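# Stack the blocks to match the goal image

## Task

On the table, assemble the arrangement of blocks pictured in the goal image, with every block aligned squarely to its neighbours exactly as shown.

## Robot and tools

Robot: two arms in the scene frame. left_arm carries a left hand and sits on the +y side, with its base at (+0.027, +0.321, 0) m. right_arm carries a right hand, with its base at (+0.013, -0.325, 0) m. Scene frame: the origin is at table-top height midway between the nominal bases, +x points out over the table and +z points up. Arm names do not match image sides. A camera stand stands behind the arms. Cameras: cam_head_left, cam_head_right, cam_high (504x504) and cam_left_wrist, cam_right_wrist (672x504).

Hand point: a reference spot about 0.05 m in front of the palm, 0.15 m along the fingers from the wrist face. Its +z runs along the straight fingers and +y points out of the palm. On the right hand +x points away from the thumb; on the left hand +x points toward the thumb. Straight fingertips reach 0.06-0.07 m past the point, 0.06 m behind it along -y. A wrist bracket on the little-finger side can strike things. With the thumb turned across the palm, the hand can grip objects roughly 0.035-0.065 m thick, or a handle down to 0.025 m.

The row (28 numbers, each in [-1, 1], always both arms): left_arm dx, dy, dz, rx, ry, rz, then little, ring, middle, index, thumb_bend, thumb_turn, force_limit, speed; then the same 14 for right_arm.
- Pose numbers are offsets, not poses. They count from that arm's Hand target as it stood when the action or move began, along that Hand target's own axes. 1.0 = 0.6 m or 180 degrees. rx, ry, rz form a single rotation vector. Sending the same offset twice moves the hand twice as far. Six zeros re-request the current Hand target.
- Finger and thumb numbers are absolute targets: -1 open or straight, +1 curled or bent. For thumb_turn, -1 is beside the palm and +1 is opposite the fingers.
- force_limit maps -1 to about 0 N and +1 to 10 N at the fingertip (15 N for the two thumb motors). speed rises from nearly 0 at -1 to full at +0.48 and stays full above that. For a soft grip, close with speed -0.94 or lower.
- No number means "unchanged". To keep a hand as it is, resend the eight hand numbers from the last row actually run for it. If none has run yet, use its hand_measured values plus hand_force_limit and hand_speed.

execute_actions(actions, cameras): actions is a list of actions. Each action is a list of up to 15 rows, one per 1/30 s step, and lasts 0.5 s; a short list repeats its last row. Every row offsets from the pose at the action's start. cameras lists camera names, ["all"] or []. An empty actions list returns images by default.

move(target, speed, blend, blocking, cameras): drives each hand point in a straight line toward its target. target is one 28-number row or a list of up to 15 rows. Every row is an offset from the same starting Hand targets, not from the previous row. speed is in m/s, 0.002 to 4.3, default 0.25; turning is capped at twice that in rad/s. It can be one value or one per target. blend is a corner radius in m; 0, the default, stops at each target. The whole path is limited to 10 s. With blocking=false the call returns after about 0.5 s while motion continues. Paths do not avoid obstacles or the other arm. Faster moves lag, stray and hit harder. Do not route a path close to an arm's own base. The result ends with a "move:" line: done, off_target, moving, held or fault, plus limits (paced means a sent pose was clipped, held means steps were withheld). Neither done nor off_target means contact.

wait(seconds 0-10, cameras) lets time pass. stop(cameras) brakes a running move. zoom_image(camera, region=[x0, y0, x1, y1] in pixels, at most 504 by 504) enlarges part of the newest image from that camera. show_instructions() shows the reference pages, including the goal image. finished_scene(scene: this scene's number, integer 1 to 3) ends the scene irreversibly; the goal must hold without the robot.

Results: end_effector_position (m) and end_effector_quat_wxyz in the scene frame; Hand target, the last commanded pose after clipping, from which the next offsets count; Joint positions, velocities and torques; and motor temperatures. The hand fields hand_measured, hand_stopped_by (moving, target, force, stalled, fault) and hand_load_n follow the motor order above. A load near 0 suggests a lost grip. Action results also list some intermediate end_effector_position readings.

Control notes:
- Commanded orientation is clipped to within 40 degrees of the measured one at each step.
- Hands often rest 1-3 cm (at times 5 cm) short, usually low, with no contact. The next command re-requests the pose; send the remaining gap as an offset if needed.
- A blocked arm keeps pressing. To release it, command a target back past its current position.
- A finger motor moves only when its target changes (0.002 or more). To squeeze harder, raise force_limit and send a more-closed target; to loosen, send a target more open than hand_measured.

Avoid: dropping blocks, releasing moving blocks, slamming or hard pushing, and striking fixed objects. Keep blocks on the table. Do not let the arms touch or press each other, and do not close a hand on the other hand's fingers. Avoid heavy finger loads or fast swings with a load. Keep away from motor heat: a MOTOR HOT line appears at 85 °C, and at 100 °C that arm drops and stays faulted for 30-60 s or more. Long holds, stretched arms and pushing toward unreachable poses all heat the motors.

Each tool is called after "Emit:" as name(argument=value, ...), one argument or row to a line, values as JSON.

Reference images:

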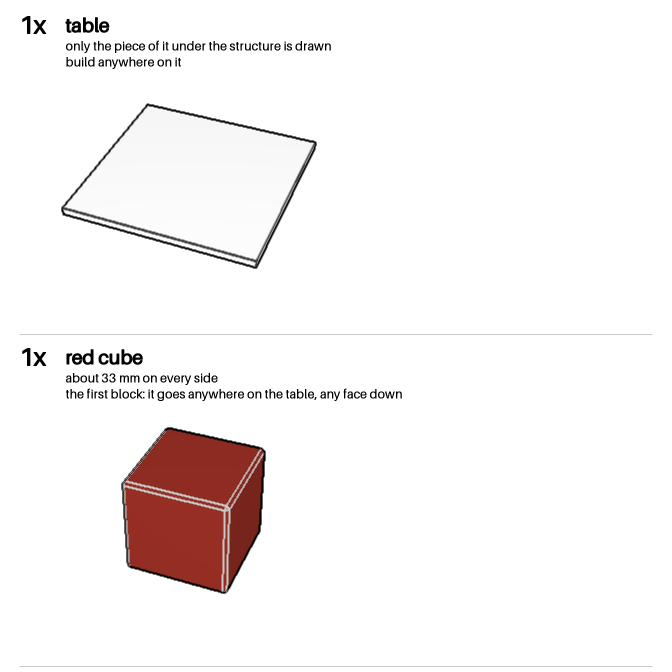

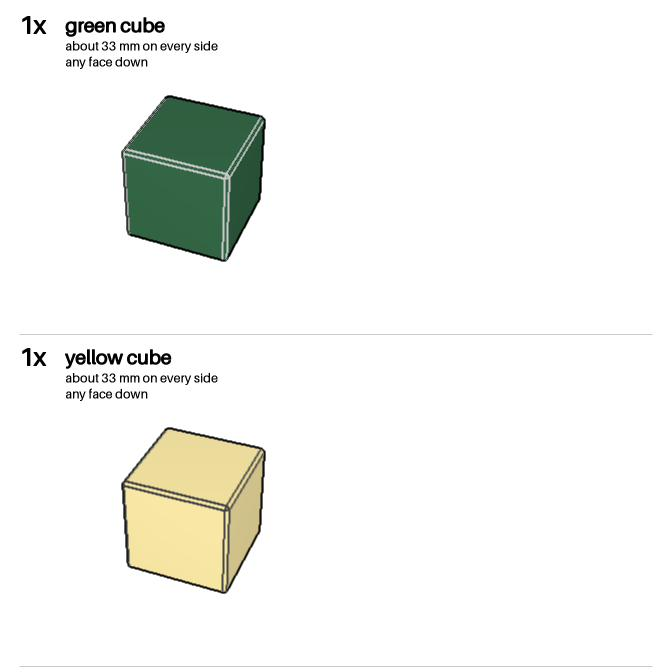

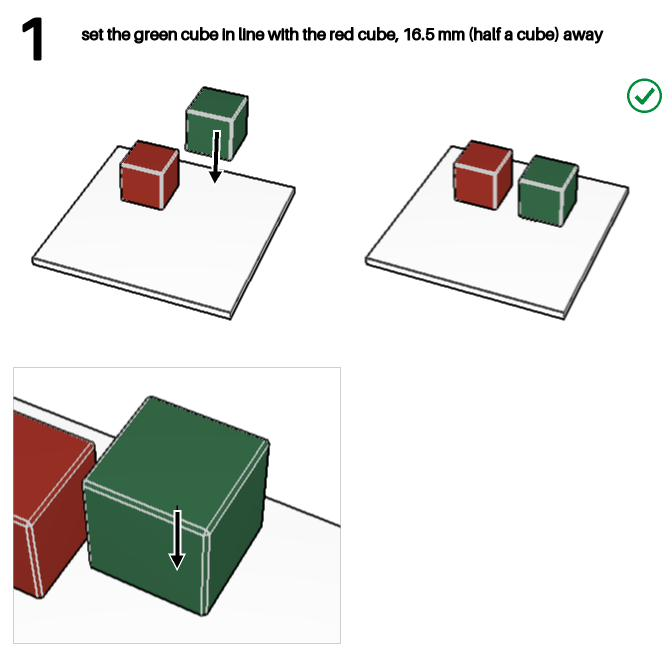

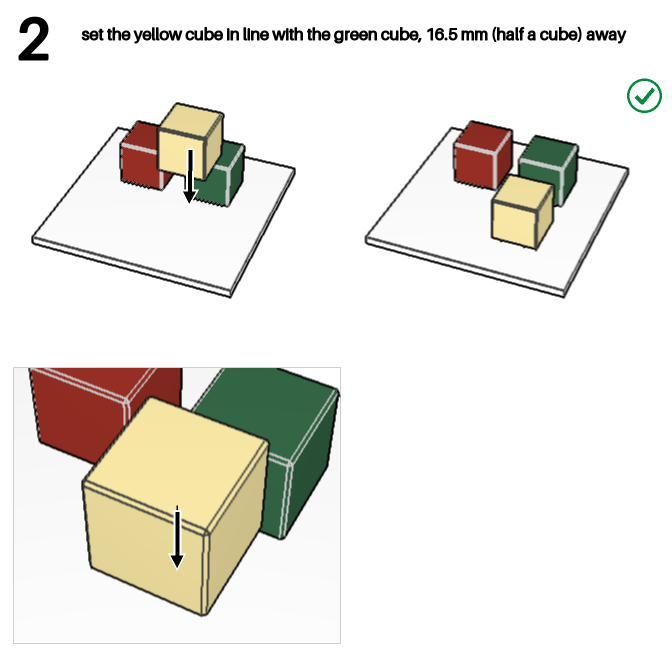

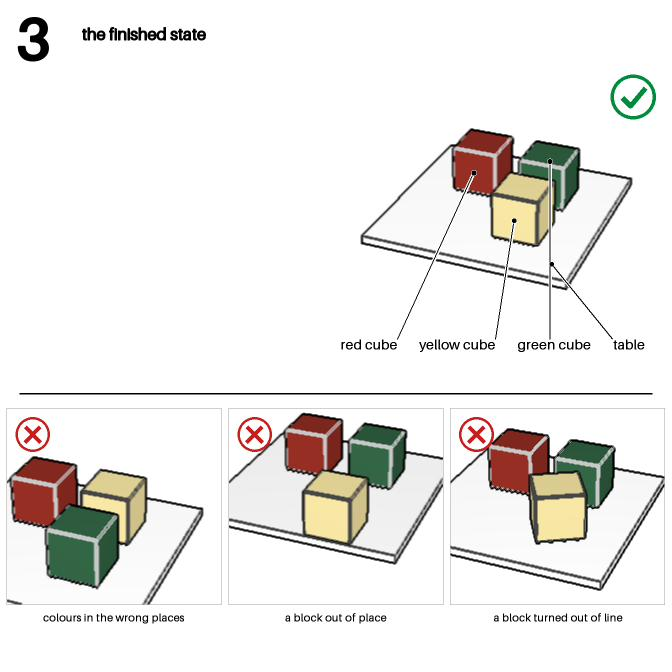

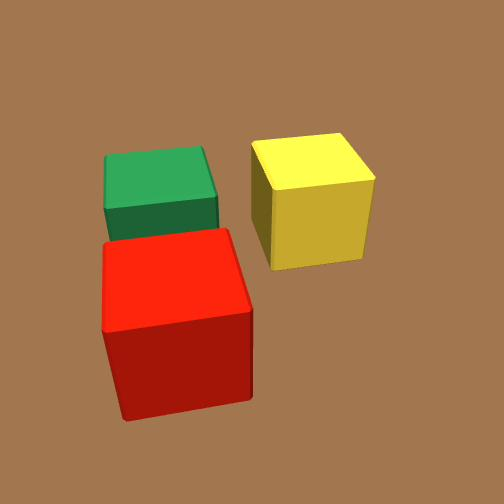

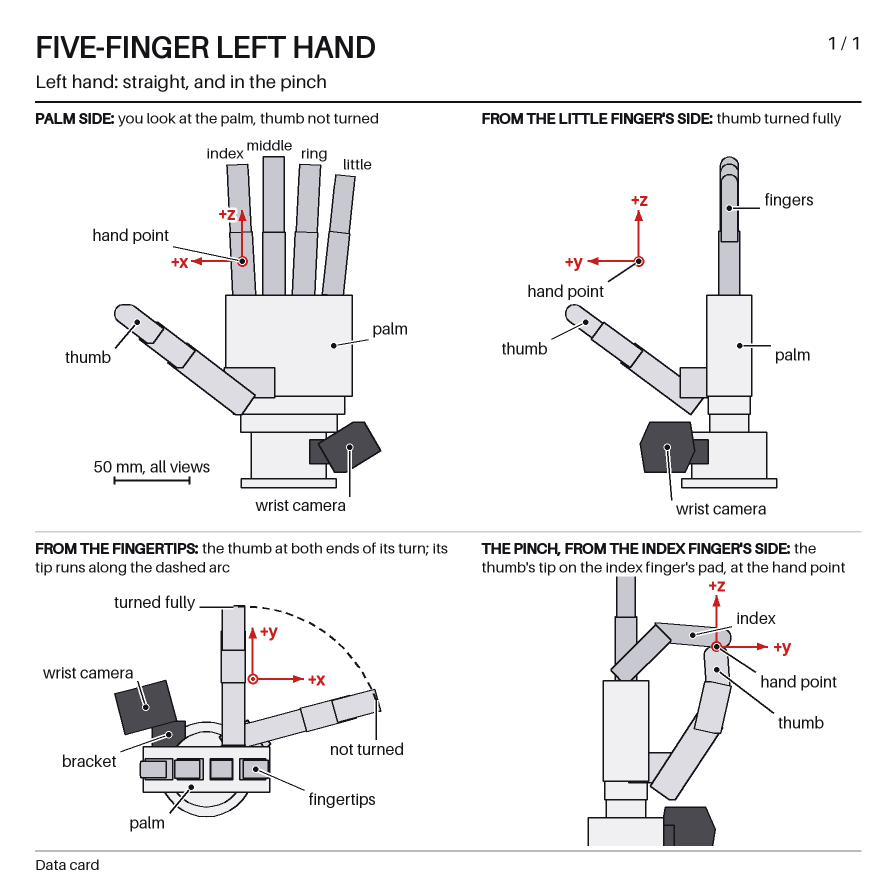

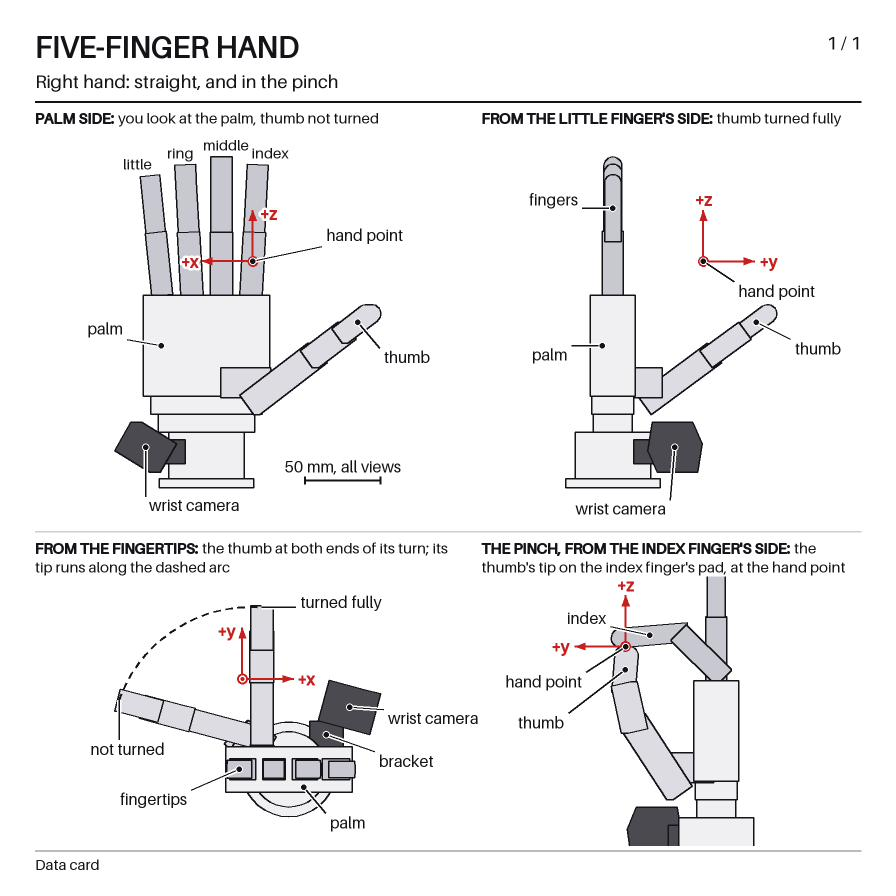

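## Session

Emit:
execute_actions(
  actions=[],
)

Emit:
zoom_image(
  camera="cam_high",
  region=[130, 180, 380, 360],
)

Scene clock: 0.00 s.
left_arm: end_effector_position=(+0.3932, +0.2302, +0.0972) hand_measured=(-1.000, -1.000, -1.000, -1.000, -1.000, -1.000) hand_load_n=(+0.0, +0.0, +0.0, +0.0, +0.0, +0.0) hand_stopped_by=(target, target, target, target, target, target) hand_force_limit=0.00 hand_speed=-0.80 end_effector_quat_wxyz=(+0.008, -0.056, +0.998, +0.030) | right_arm: end_effector_position=(+0.5798, -0.0965, +0.3846) hand_measured=(-1.000, -1.000, -1.000, -1.000, -1.000, -1.000) hand_load_n=(+0.0, +0.0, +0.0, +0.0, +0.0, +0.0) hand_stopped_by=(target, target, target, target, target, target) hand_force_limit=0.00 hand_speed=-0.80 end_effector_quat_wxyz=(+0.196, +0.025, +0.980, +0.002)
Joint positions: left_arm=[-0.351 1.547 1.147 -1.181 -0.061 1.082] | right_arm=[0.302 1.598 1.899 -1.501 0.14 1.952]
Joint velocities: within noise
Joint torques (N m): no reading
Motor temperatures (°C): left_arm=[29 32 31 27 27 29] | right_arm=[28 27 29 27 30 30]
Heat: left arm: hottest shoulder 32 °C; right arm: hottest wrist yaw 30 °C.
Hand target: left_arm +0.4024, +0.2266, +0.1062; +0.022, -0.057, +0.998, +0.023 | right_arm +0.5814, -0.0960, +0.4045; +0.214, +0.026, +0.976, +0.009

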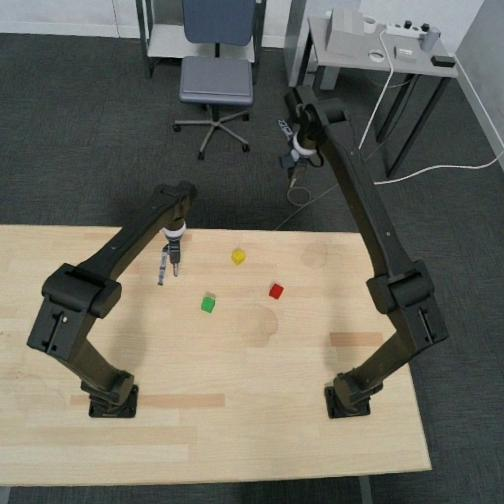

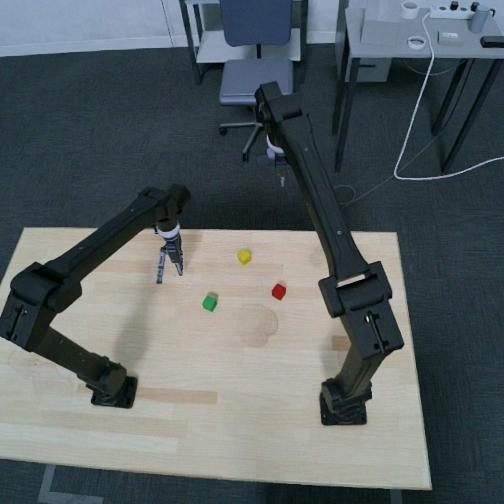

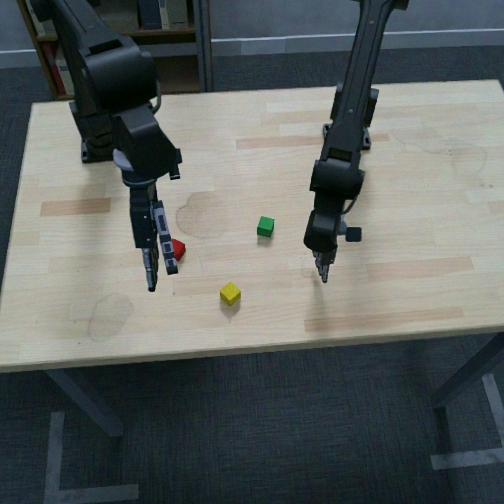

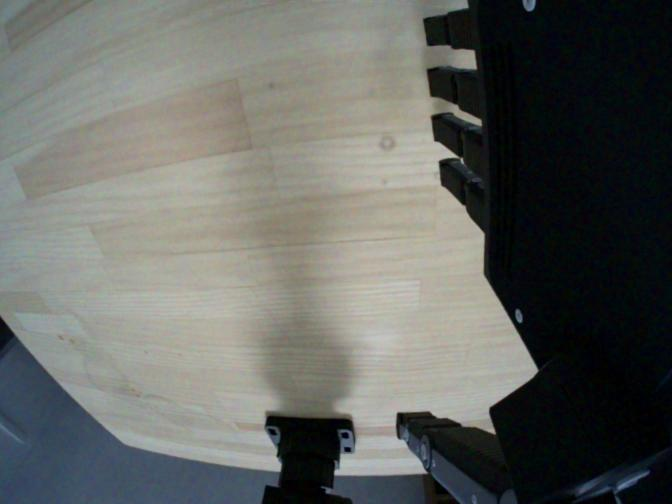

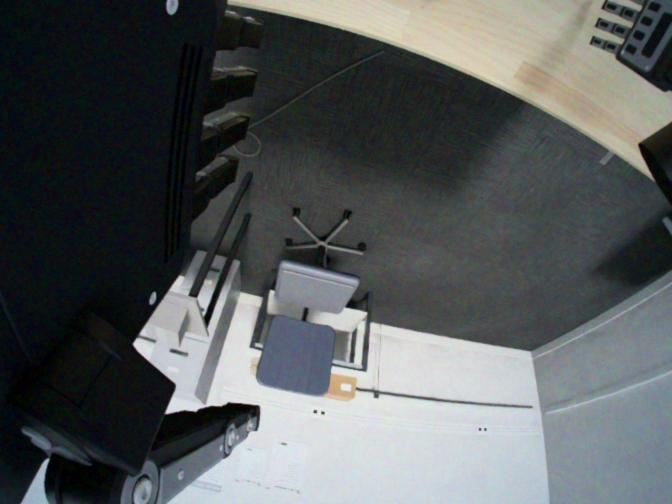

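Scaled by 2.016.

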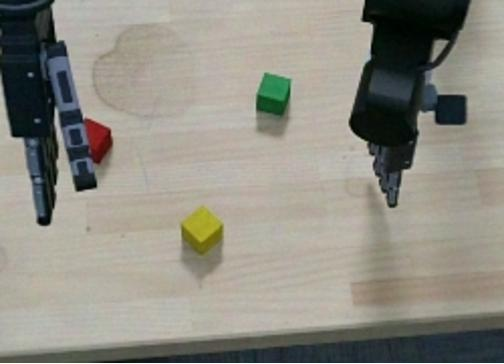

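Emit:
zoom_image(
  camera="cam_head_left",
  region=[190, 240, 300, 320],
)

Emit:
zoom_image(
  camera="cam_head_right",
  region=[190, 240, 300, 320],
)

Scaled by 4.582.

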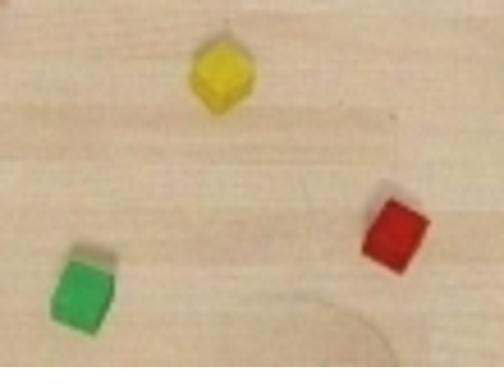

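Scaled by 4.582.

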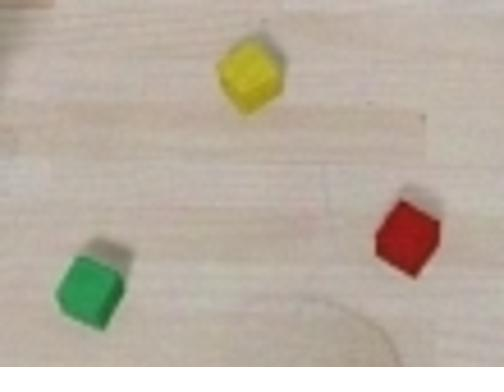

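Emit:
move(
  target=[-0.0945,-0.4578,-0.0467,0.3036,-0.0801,-0.1961,-1,-1,-0.15,-0.12,-1,1,-0.7,-0.5,0.5692,-0.2392,0.1422,-0.0568,-0.3164,-0.7309,-1,-1,-0.15,-0.12,-1,1,-0.7,-0.5],
  speed=0.3,
  cameras=["cam_left_wrist","cam_high"],
)

Emit:
zoom_image(
  camera="cam_high",
  region=[190, 220, 290, 320],
)

Scene clock: 7.83 s.
left_arm: end_effector_position=(+0.4864, -0.0343, +0.1224) hand_measured=(-1.000, -1.000, -0.150, -0.120, -1.000, +1.000) hand_load_n=(+0.0, +0.0, +0.0, +0.0, +0.0, +0.0) hand_stopped_by=(target, target, target, target, target, target) hand_force_limit=-0.70 hand_speed=-0.50 end_effector_quat_wxyz=(+0.167, -0.326, +0.830, -0.421) | right_arm: end_effector_position=(+0.2980, -0.2168, +0.1764) hand_measured=(-1.000, -1.000, -0.150, -0.120, -1.000, +1.000) hand_load_n=(+0.0, +0.0, +0.0, +0.0, +0.0, +0.0) hand_stopped_by=(target, target, target, target, target, target) hand_force_limit=-0.70 hand_speed=-0.50 end_effector_quat_wxyz=(-0.444, +0.853, -0.247, +0.122)
Joint positions: left_arm=[-0.526 1.529 1.034 -0.153 0.216 0.163] | right_arm=[-0.11 0.871 0.699 -0.806 -0.803 -0.805]
Joint torques (N m): left_arm=[-0.5 -10.58 7.43 2.62 0.07 -0.2] | right_arm=[-0.56 -2.14 9.32 0.99 -0.62 -0.11]
Heat: left arm: hottest shoulder 32 °C; right arm: hottest elbow 30 °C.
Hand target: left_arm +0.4887, -0.0409, +0.1247; +0.169, -0.325, +0.825, -0.430 | right_arm +0.3004, -0.2198, +0.1802; -0.444, +0.852, -0.246, +0.127
Off the commanded pose: left_arm 0.007 m, 1 deg | right_arm 0.006 m, 1 deg.
move: done
Images, in order (width x height): cam_high 504x504, cam_left_wrist 672x504.

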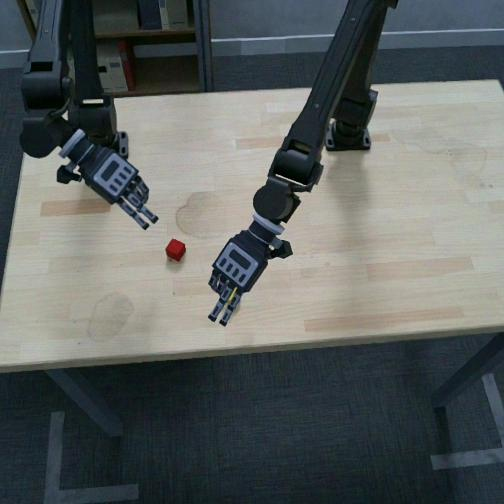

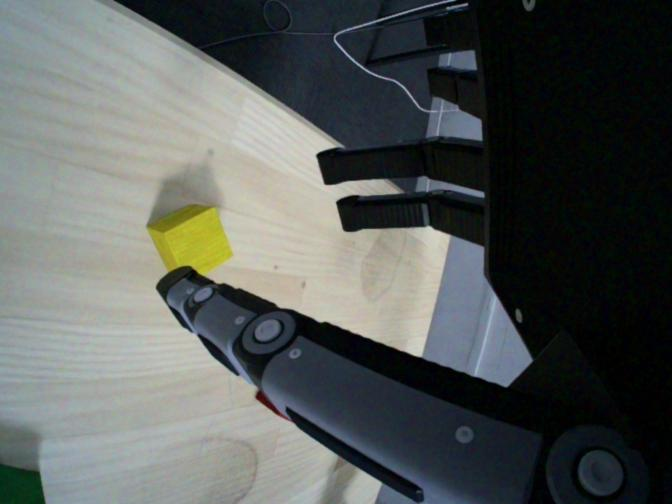

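Scaled by 5.040.

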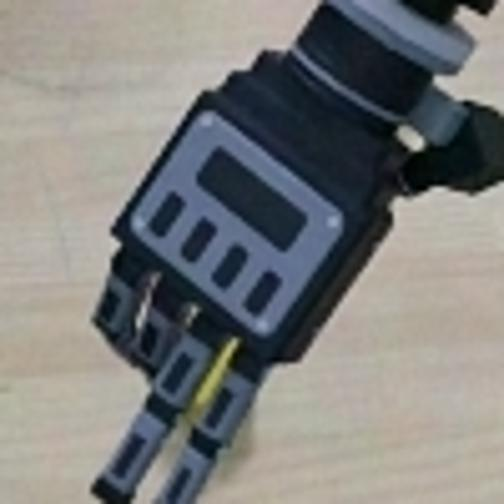

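Emit:
zoom_image(
  camera="cam_left_wrist",
  region=[130, 190, 250, 290],
)

Scaled by 4.200 from the camera's 672x504 image, which has a finer 960x720 frame.

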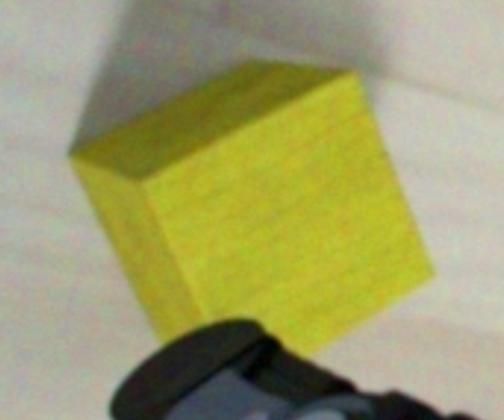

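Emit:
move(
  target=[0.0298,0.0732,0.0843,0,0.0228,0.0159,-1,-1,-0.15,-0.12,-1,1,-0.7,-0.5,0,0,0,0,0,0,-1,-1,-0.15,-0.12,-1,1,-0.7,-0.5],
  speed=0.12,
  cameras=["cam_left_wrist"],
)

Scene clock: 10.27 s.
left_arm: end_effector_position=(+0.4833, -0.0579, +0.0571) hand_measured=(-1.000, -1.000, -0.150, -0.120, -1.000, +1.000) hand_load_n=(+0.0, +0.0, +0.0, +0.0, +0.0, +0.0) hand_stopped_by=(target, target, target, target, target, target) hand_force_limit=-0.70 hand_speed=-0.50 end_effector_quat_wxyz=(+0.144, -0.300, +0.840, -0.428) | right_arm: end_effector_position=(+0.2980, -0.2168, +0.1764) hand_measured=(-1.000, -1.000, -0.150, -0.120, -1.000, +1.000) hand_load_n=(+0.0, +0.0, +0.0, +0.0, +0.0, +0.0) hand_stopped_by=(target, target, target, target, target, target) hand_force_limit=-0.70 hand_speed=-0.50 end_effector_quat_wxyz=(-0.444, +0.853, -0.247, +0.122)
Joint positions: left_arm=[-0.55 1.666 1.002 0.005 0.262 0.181] | right_arm=[-0.11 0.871 0.699 -0.806 -0.803 -0.805]
Joint torques (N m): left_arm=[-0.73 -11.34 7.08 2.59 0.24 0] | right_arm=[-0.5 -1.96 9.33 0.99 -0.63 -0.1]
Heat: left arm: hottest shoulder 33 °C; right arm: hottest elbow 31 °C.
Hand target: left_arm +0.4867, -0.0651, +0.0597; +0.150, -0.289, +0.839, -0.437 | right_arm +0.3004, -0.2198, +0.1802; -0.444, +0.852, -0.246, +0.127
Off the commanded pose: left_arm 0.008 m, 2 deg | right_arm 0.005 m, 1 deg.
move: done
Images, in order (width x height): cam_left_wrist 672x504.

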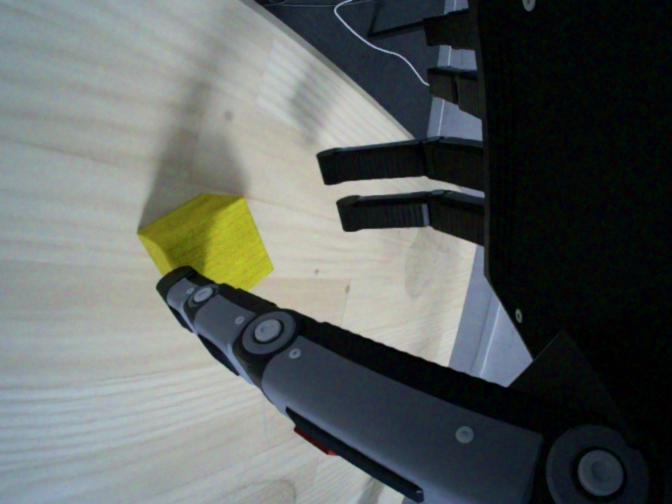

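Emit:
move(
  target=[
    [0,0.0156,-0.0165,0,0,0,-1,-1,-0.15,-0.12,-1,1,-0.7,-0.5,0,0,0,0,0,0,-1,-1,-0.15,-0.12,-1,1,-0.7,-0.5],
    [0,0.0524,0.0093,0,0,0,-1,-1,-0.15,-0.12,-1,1,-0.7,-0.5,0,0,0,0,0,0,-1,-1,-0.15,-0.12,-1,1,-0.7,-0.5],
  ],
  speed=0.08,
  cameras=["cam_left_wrist"],
)

Scene clock: 12.57 s.
left_arm: end_effector_position=(+0.4735, -0.0526, +0.0323) hand_measured=(-1.000, -1.000, -0.150, -0.120, -1.000, +1.000) hand_load_n=(+0.0, +0.0, +0.0, +0.0, +0.0, +0.0) hand_stopped_by=(target, target, target, target, target, target) hand_force_limit=-0.70 hand_speed=-0.50 end_effector_quat_wxyz=(+0.145, -0.294, +0.840, -0.432) | right_arm: end_effector_position=(+0.2980, -0.2168, +0.1764) hand_measured=(-1.000, -1.000, -0.150, -0.120, -1.000, +1.000) hand_load_n=(+0.0, +0.0, +0.5, +0.0, +0.0, +0.0) hand_stopped_by=(target, target, target, target, target, target) hand_force_limit=-0.70 hand_speed=-0.50 end_effector_quat_wxyz=(-0.444, +0.853, -0.247, +0.122)
Joint positions: left_arm=[-0.55 1.688 0.942 0.093 0.269 0.187] | right_arm=[-0.11 0.871 0.699 -0.806 -0.803 -0.805]
Joint torques (N m): left_arm=[-0.03 -10.93 6.48 2.59 0.25 -0.01] | right_arm=[-0.5 -1.96 9.36 1.02 -0.63 -0.1]
Heat: left arm: hottest shoulder 33 °C; right arm: hottest elbow 31 °C.
Hand target: left_arm +0.4784, -0.0544, +0.0307; +0.150, -0.289, +0.839, -0.436 | right_arm +0.3004, -0.2198, +0.1802; -0.444, +0.852, -0.246, +0.127
Off the commanded pose: left_arm 0.005 m, 1 deg | right_arm 0.005 m, 1 deg.
move: done
Images, in order (width x height): cam_left_wrist 672x504.

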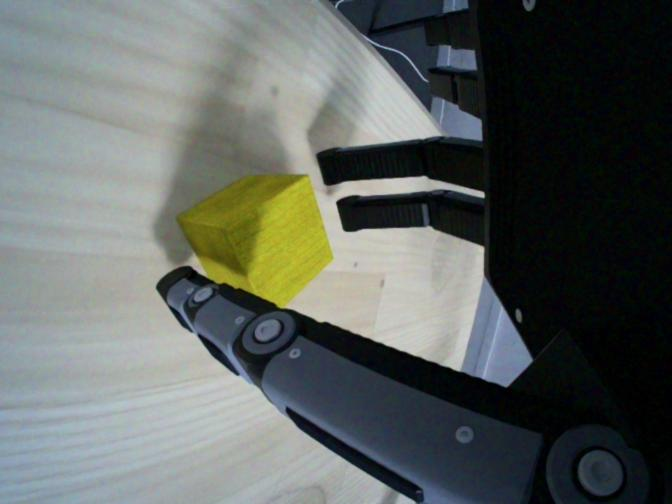

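Emit:
move(
  target=[-0.0142,0.0058,-0.0083,0,0,0,-1,-1,-0.15,-0.12,-1,1,-0.7,-0.5,0,0,0,0,0,0,-1,-1,-0.15,-0.12,-1,1,-0.7,-0.5],
  speed=0.08,
  cameras=["cam_left_wrist"],
)

Scene clock: 13.77 s.
left_arm: end_effector_position=(+0.4750, -0.0451, +0.0299) hand_measured=(-1.000, -1.000, -0.150, -0.120, -1.000, +1.000) hand_load_n=(+0.0, +0.0, +0.0, +0.0, +0.0, +0.0) hand_stopped_by=(target, target, target, target, target, target) hand_force_limit=-0.70 hand_speed=-0.50 end_effector_quat_wxyz=(+0.143, -0.293, +0.841, -0.431) | right_arm: end_effector_position=(+0.2980, -0.2168, +0.1764) hand_measured=(-1.000, -1.000, -0.150, -0.120, -1.000, +1.000) hand_load_n=(+0.0, +0.0, +0.0, +0.0, +0.0, +0.0) hand_stopped_by=(target, target, target, target, target, target) hand_force_limit=-0.70 hand_speed=-0.50 end_effector_quat_wxyz=(-0.444, +0.853, -0.247, +0.122)
Joint positions: left_arm=[-0.534 1.688 0.936 0.093 0.286 0.2] | right_arm=[-0.11 0.871 0.699 -0.806 -0.803 -0.805]
Joint torques (N m): left_arm=[0.44 -11.28 6.46 2.52 0.27 0.01] | right_arm=[-0.32 -1.9 9.33 0.99 -0.64 -0.1]
Heat: left arm: hottest shoulder 33 °C; right arm: hottest elbow 31 °C.
Hand target: left_arm +0.4814, -0.0446, +0.0309; +0.150, -0.288, +0.839, -0.437 | right_arm +0.3004, -0.2198, +0.1802; -0.444, +0.852, -0.246, +0.127
Off the commanded pose: left_arm 0.006 m, 1 deg | right_arm 0.005 m, 1 deg.
move: done
Images, in order (width x height): cam_left_wrist 672x504.

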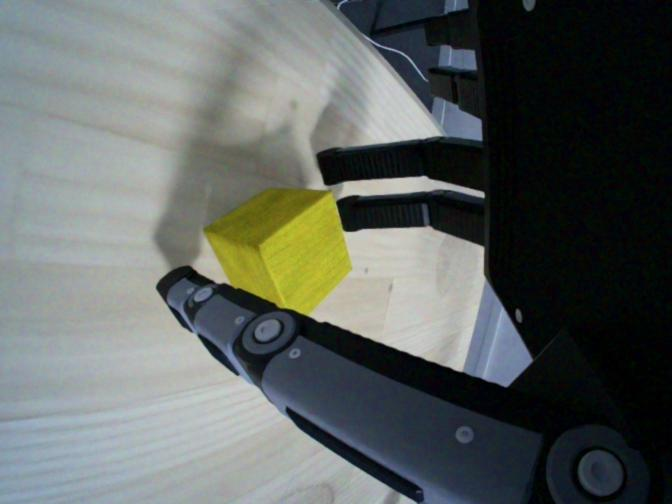

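Emit:
move(
  target=[
    [0,0,0,0,0,0,-1,-1,0.08,0.115,-1,1,-0.4,-0.8,0,0,0,0,0,0,-1,-1,-0.15,-0.12,-1,1,-0.7,-0.5],
    [0,0,0,0,0,0,-1,-1,0.08,0.115,-0.3,1,-0.4,-0.88,0,0,0,0,0,0,-1,-1,-0.15,-0.12,-1,1,-0.7,-0.5],
  ],
  speed=0.08,
  cameras=["cam_left_wrist"],
)

Scene clock: 16.80 s.
left_arm: end_effector_position=(+0.4751, -0.0451, +0.0299) hand_measured=(-1.000, -1.000, +0.080, +0.114, -0.670, +1.000) hand_load_n=(+0.0, +0.0, +3.5, +1.5, +6.0, +0.5) hand_stopped_by=(target, target, target, target, force, target) hand_force_limit=-0.40 hand_speed=-0.88 end_effector_quat_wxyz=(+0.143, -0.293, +0.841, -0.431) | right_arm: end_effector_position=(+0.2980, -0.2168, +0.1764) hand_measured=(-1.000, -1.000, -0.150, -0.120, -1.000, +1.000) hand_load_n=(+0.0, +0.0, +0.0, +0.0, +0.0, +0.0) hand_stopped_by=(target, target, target, target, target, target) hand_force_limit=-0.70 hand_speed=-0.50 end_effector_quat_wxyz=(-0.444, +0.853, -0.247, +0.122)
Joint positions: left_arm=[-0.534 1.688 0.936 0.093 0.286 0.201] | right_arm=[-0.11 0.871 0.699 -0.806 -0.803 -0.805]
Joint torques (N m): left_arm=[0.44 -11.46 6.46 2.5 0.27 0.01] | right_arm=[-0.26 -2.02 9.32 1.03 -0.62 -0.1]
Heat: left arm: hottest shoulder 33 °C; right arm: hottest elbow 32 °C.
Hand target: left_arm +0.4814, -0.0445, +0.0309; +0.150, -0.288, +0.839, -0.437 | right_arm +0.3004, -0.2198, +0.1802; -0.444, +0.852, -0.246, +0.127
Off the commanded pose: left_arm 0.006 m, 1 deg | right_arm 0.005 m, 1 deg.
move: done
Images, in order (width x height): cam_left_wrist 672x504.

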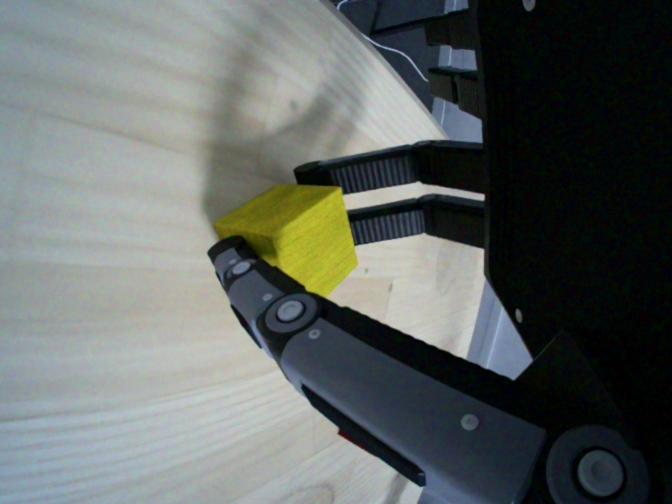

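Emit:
move(
  target=[
    [0,-0.0956,-0.067,0,0,0,-1,-1,0.08,0.115,-0.3,1,-0.4,-0.88,0,0,0,0,0,0,-1,-1,-0.15,-0.12,-1,1,-0.7,-0.5],
    [0.048,0.0732,-0.363,0,-0.1547,-0.1084,-1,-1,0.08,0.115,-0.3,1,-0.4,-0.88,-0.018,-0.024,0.209,0,0,0,-1,-1,-0.15,-0.12,-1,1,-0.7,-0.5],
  ],
  speed=0.15,
  cameras=["cam_left_wrist","cam_right_wrist","cam_high","cam_head_left"],
)

Emit:
zoom_image(
  camera="cam_high",
  region=[230, 190, 310, 260],
)

Scene clock: 21.70 s.
left_arm: end_effector_position=(+0.3352, +0.1012, +0.1131) hand_measured=(-1.000, -1.000, +0.080, +0.114, -0.670, +1.000) hand_load_n=(+0.0, +0.0, +3.5, +1.5, +5.5, +0.0) hand_stopped_by=(target, target, target, target, force, target) hand_force_limit=-0.40 hand_speed=-0.88 end_effector_quat_wxyz=(+0.273, -0.521, +0.721, -0.367) | right_arm: end_effector_position=(+0.3479, -0.1246, +0.1189) hand_measured=(-1.000, -1.000, -0.150, -0.120, -1.000, +1.000) hand_load_n=(+0.0, +0.0, +0.0, +0.0, +0.0, +0.0) hand_stopped_by=(target, target, target, target, target, target) hand_force_limit=-0.70 hand_speed=-0.50 end_effector_quat_wxyz=(-0.440, +0.854, -0.247, +0.126)
Joint positions: left_arm=[-0.629 0.911 0.504 -0.244 -0.281 -0.195] | right_arm=[0.21 1.097 0.647 -0.321 -0.586 -0.49]
Joint torques (N m): left_arm=[-0.73 -3.31 7.82 1.25 -0.19 -0.2] | right_arm=[1.08 -4.54 8.4 2.04 -0.24 0.09]
Heat: left arm: hottest shoulder 33 °C; right arm: hottest elbow 32 °C.
Hand target: left_arm +0.3334, +0.0983, +0.1197; +0.271, -0.521, +0.718, -0.374 | right_arm +0.3503, -0.1201, +0.1202; -0.444, +0.852, -0.246, +0.127
Off the commanded pose: left_arm 0.008 m, 1 deg | right_arm 0.005 m, 1 deg.
move: done
Images, in order (width x height): cam_head_left 504x504, cam_high 504x504, cam_left_wrist 672x504, cam_right_wrist 672x504.

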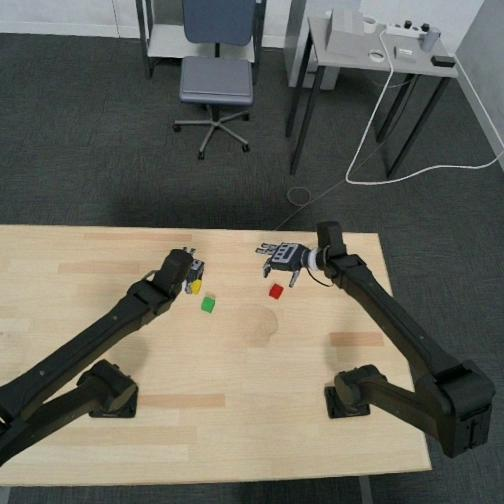

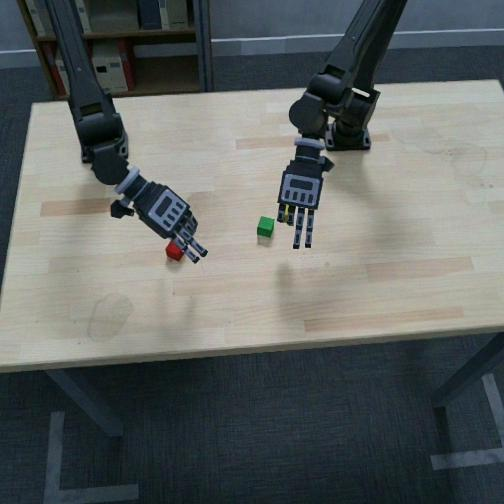

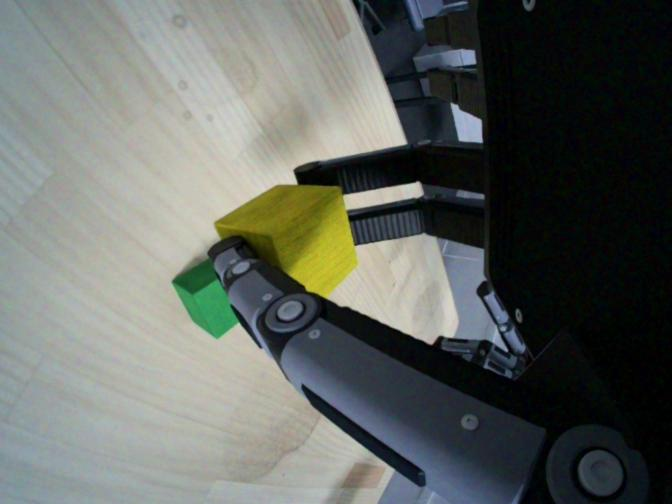

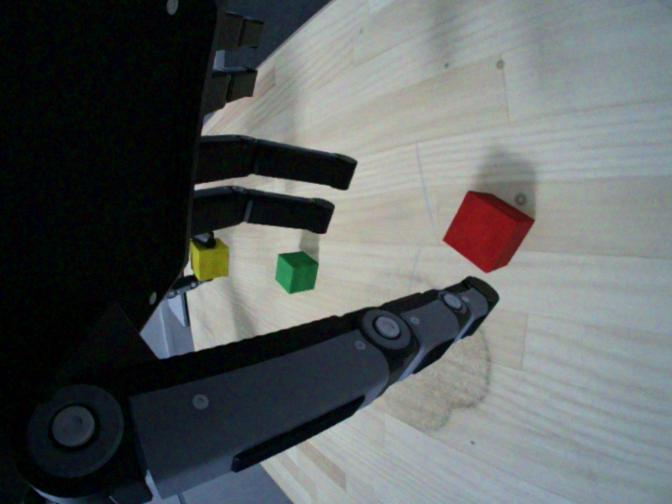

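Scaled by 6.300.

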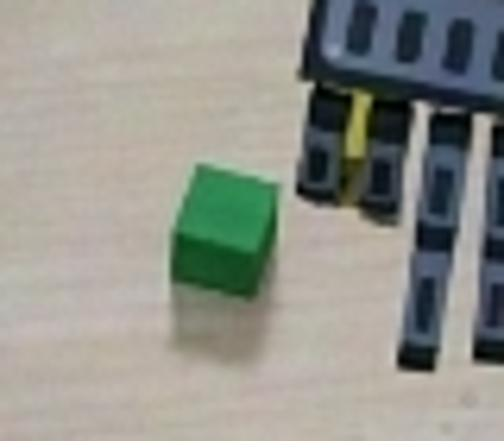

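Emit:
zoom_image(
  camera="cam_right_wrist",
  region=[430, 170, 550, 290],
)

Emit:
zoom_image(
  camera="cam_high",
  region=[255, 205, 305, 245],
)

Scaled by 4.200 from the camera's 672x504 image, which has a finer 960x720 frame.

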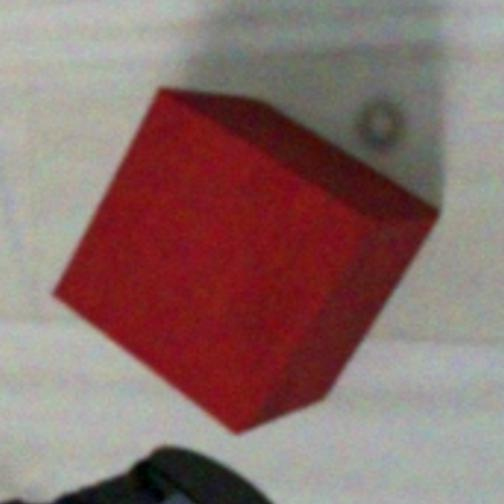

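Scaled by 10.080.

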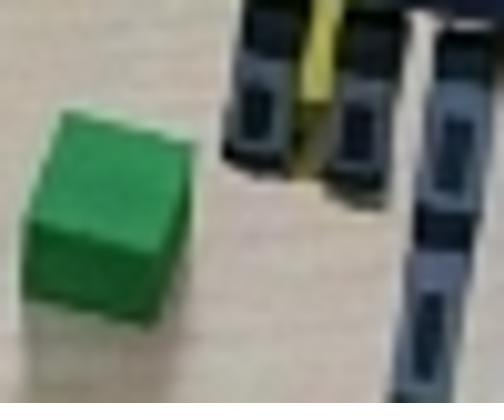

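Emit:
zoom_image(
  camera="cam_left_wrist",
  region=[150, 230, 290, 350],
)

Scaled by 3.600 from the camera's 672x504 image, which has a finer 960x720 frame.

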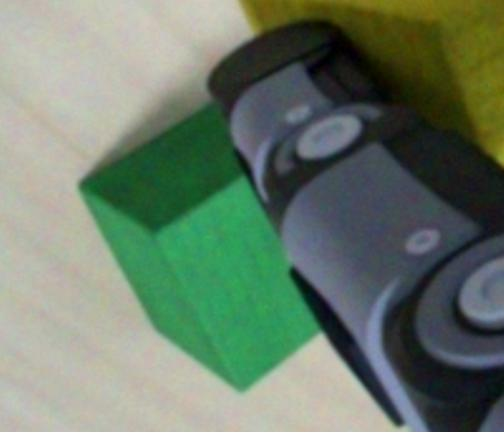

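Emit:
move(
  target=[-0.0128,0.0883,0.0763,0,0.0068,0.0048,-1,-1,0.08,0.115,-0.3,1,-0.4,-0.88,-0.0113,0.075,0.0787,0,0.0091,0.0064,-1,-1,-0.15,-0.12,-1,1,-0.7,-0.5],
  speed=0.1,
  cameras=["cam_left_wrist","cam_right_wrist","cam_high"],
)

Emit:
zoom_image(
  camera="cam_high",
  region=[250, 205, 300, 245],
)

Scene clock: 25.67 s.
left_arm: end_effector_position=(+0.3358, +0.1041, +0.0477) hand_measured=(-1.000, -1.000, +0.080, +0.114, -0.670, +1.000) hand_load_n=(+0.0, +0.0, +3.5, +1.5, +5.5, +0.0) hand_stopped_by=(target, target, target, target, force, target) hand_force_limit=-0.40 hand_speed=-0.88 end_effector_quat_wxyz=(+0.261, -0.514, +0.728, -0.371) | right_arm: end_effector_position=(+0.3499, -0.1104, +0.0550) hand_measured=(-1.000, -1.000, -0.150, -0.120, -1.000, +1.000) hand_load_n=(+0.0, +0.0, +0.0, +0.0, -0.5, +0.0) hand_stopped_by=(target, target, target, target, target, target) hand_force_limit=-0.70 hand_speed=-0.50 end_effector_quat_wxyz=(-0.437, +0.850, -0.262, +0.134)
Joint positions: left_arm=[-0.597 1.057 0.382 0.027 -0.225 -0.168] | right_arm=[0.261 1.231 0.54 -0.044 -0.522 -0.421]
Joint torques (N m): left_arm=[0.5 -1.67 7.05 2.69 0 -0.02] | right_arm=[1.08 -5.48 7.34 2.14 -0.2 0.09]
Heat: left arm: hottest shoulder 33 °C; right arm: hottest elbow 32 °C.
Hand target: left_arm +0.3425, +0.1033, +0.0501; +0.266, -0.512, +0.724, -0.377 | right_arm +0.3513, -0.1055, +0.0562; -0.442, +0.848, -0.261, +0.135
Off the commanded pose: left_arm 0.007 m, 1 deg | right_arm 0.005 m, 1 deg.
move: done
Images, in order (width x height): cam_high 504x504, cam_left_wrist 672x504, cam_right_wrist 672x504.

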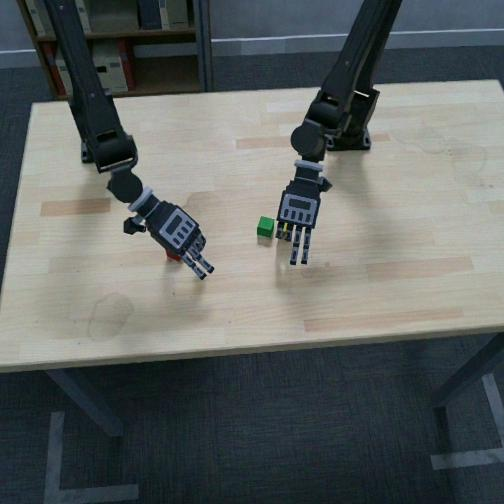

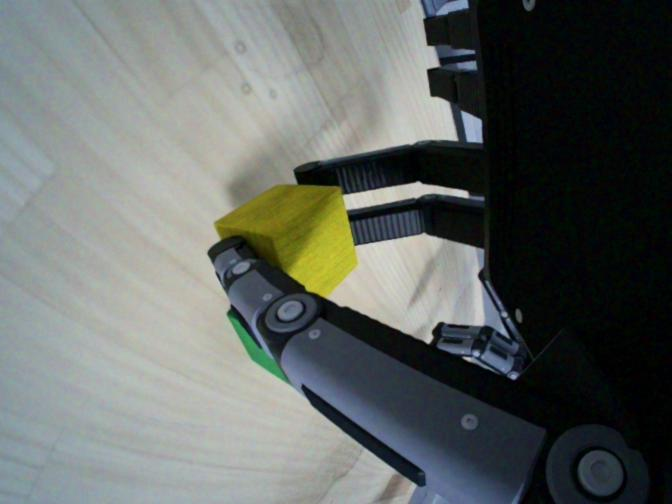

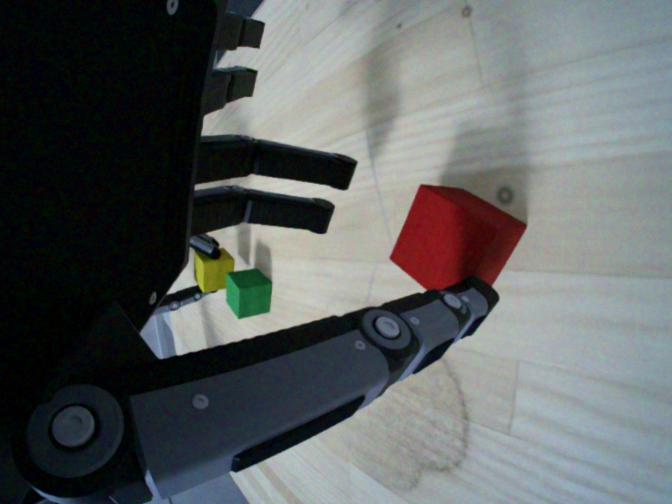

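Scaled by 10.080.

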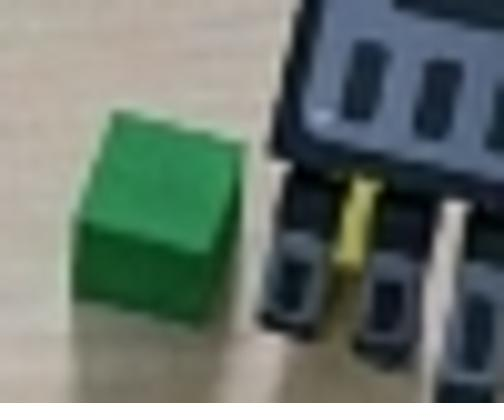

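Emit:
zoom_image(
  camera="cam_left_wrist",
  region=[200, 280, 320, 400],
)

Emit:
zoom_image(
  camera="cam_right_wrist",
  region=[180, 220, 300, 330],
)

Scaled by 4.200 from the camera's 672x504 image, which has a finer 960x720 frame.

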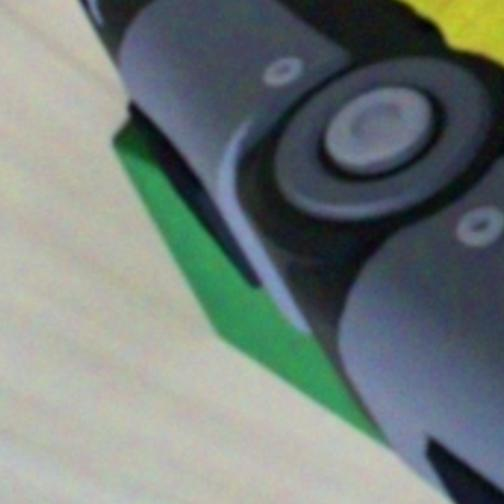

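Scaled by 4.200 from the camera's 672x504 image, which has a finer 960x720 frame.

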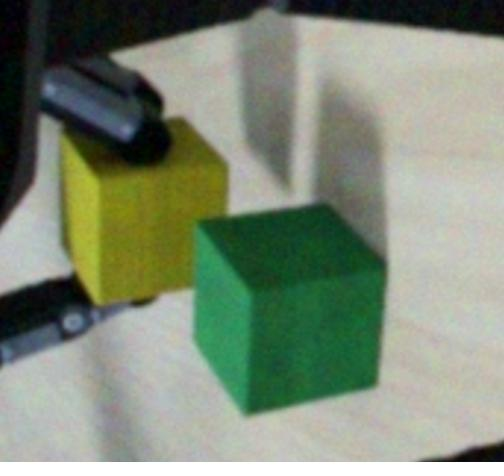

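Emit:
zoom_image(
  camera="cam_high",
  region=[270, 215, 300, 245],
)

Scaled by 16.800.

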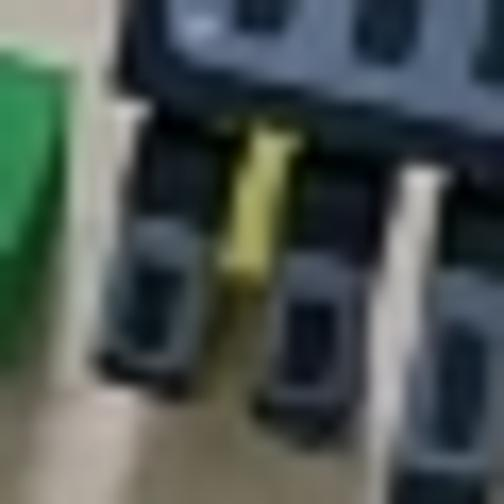

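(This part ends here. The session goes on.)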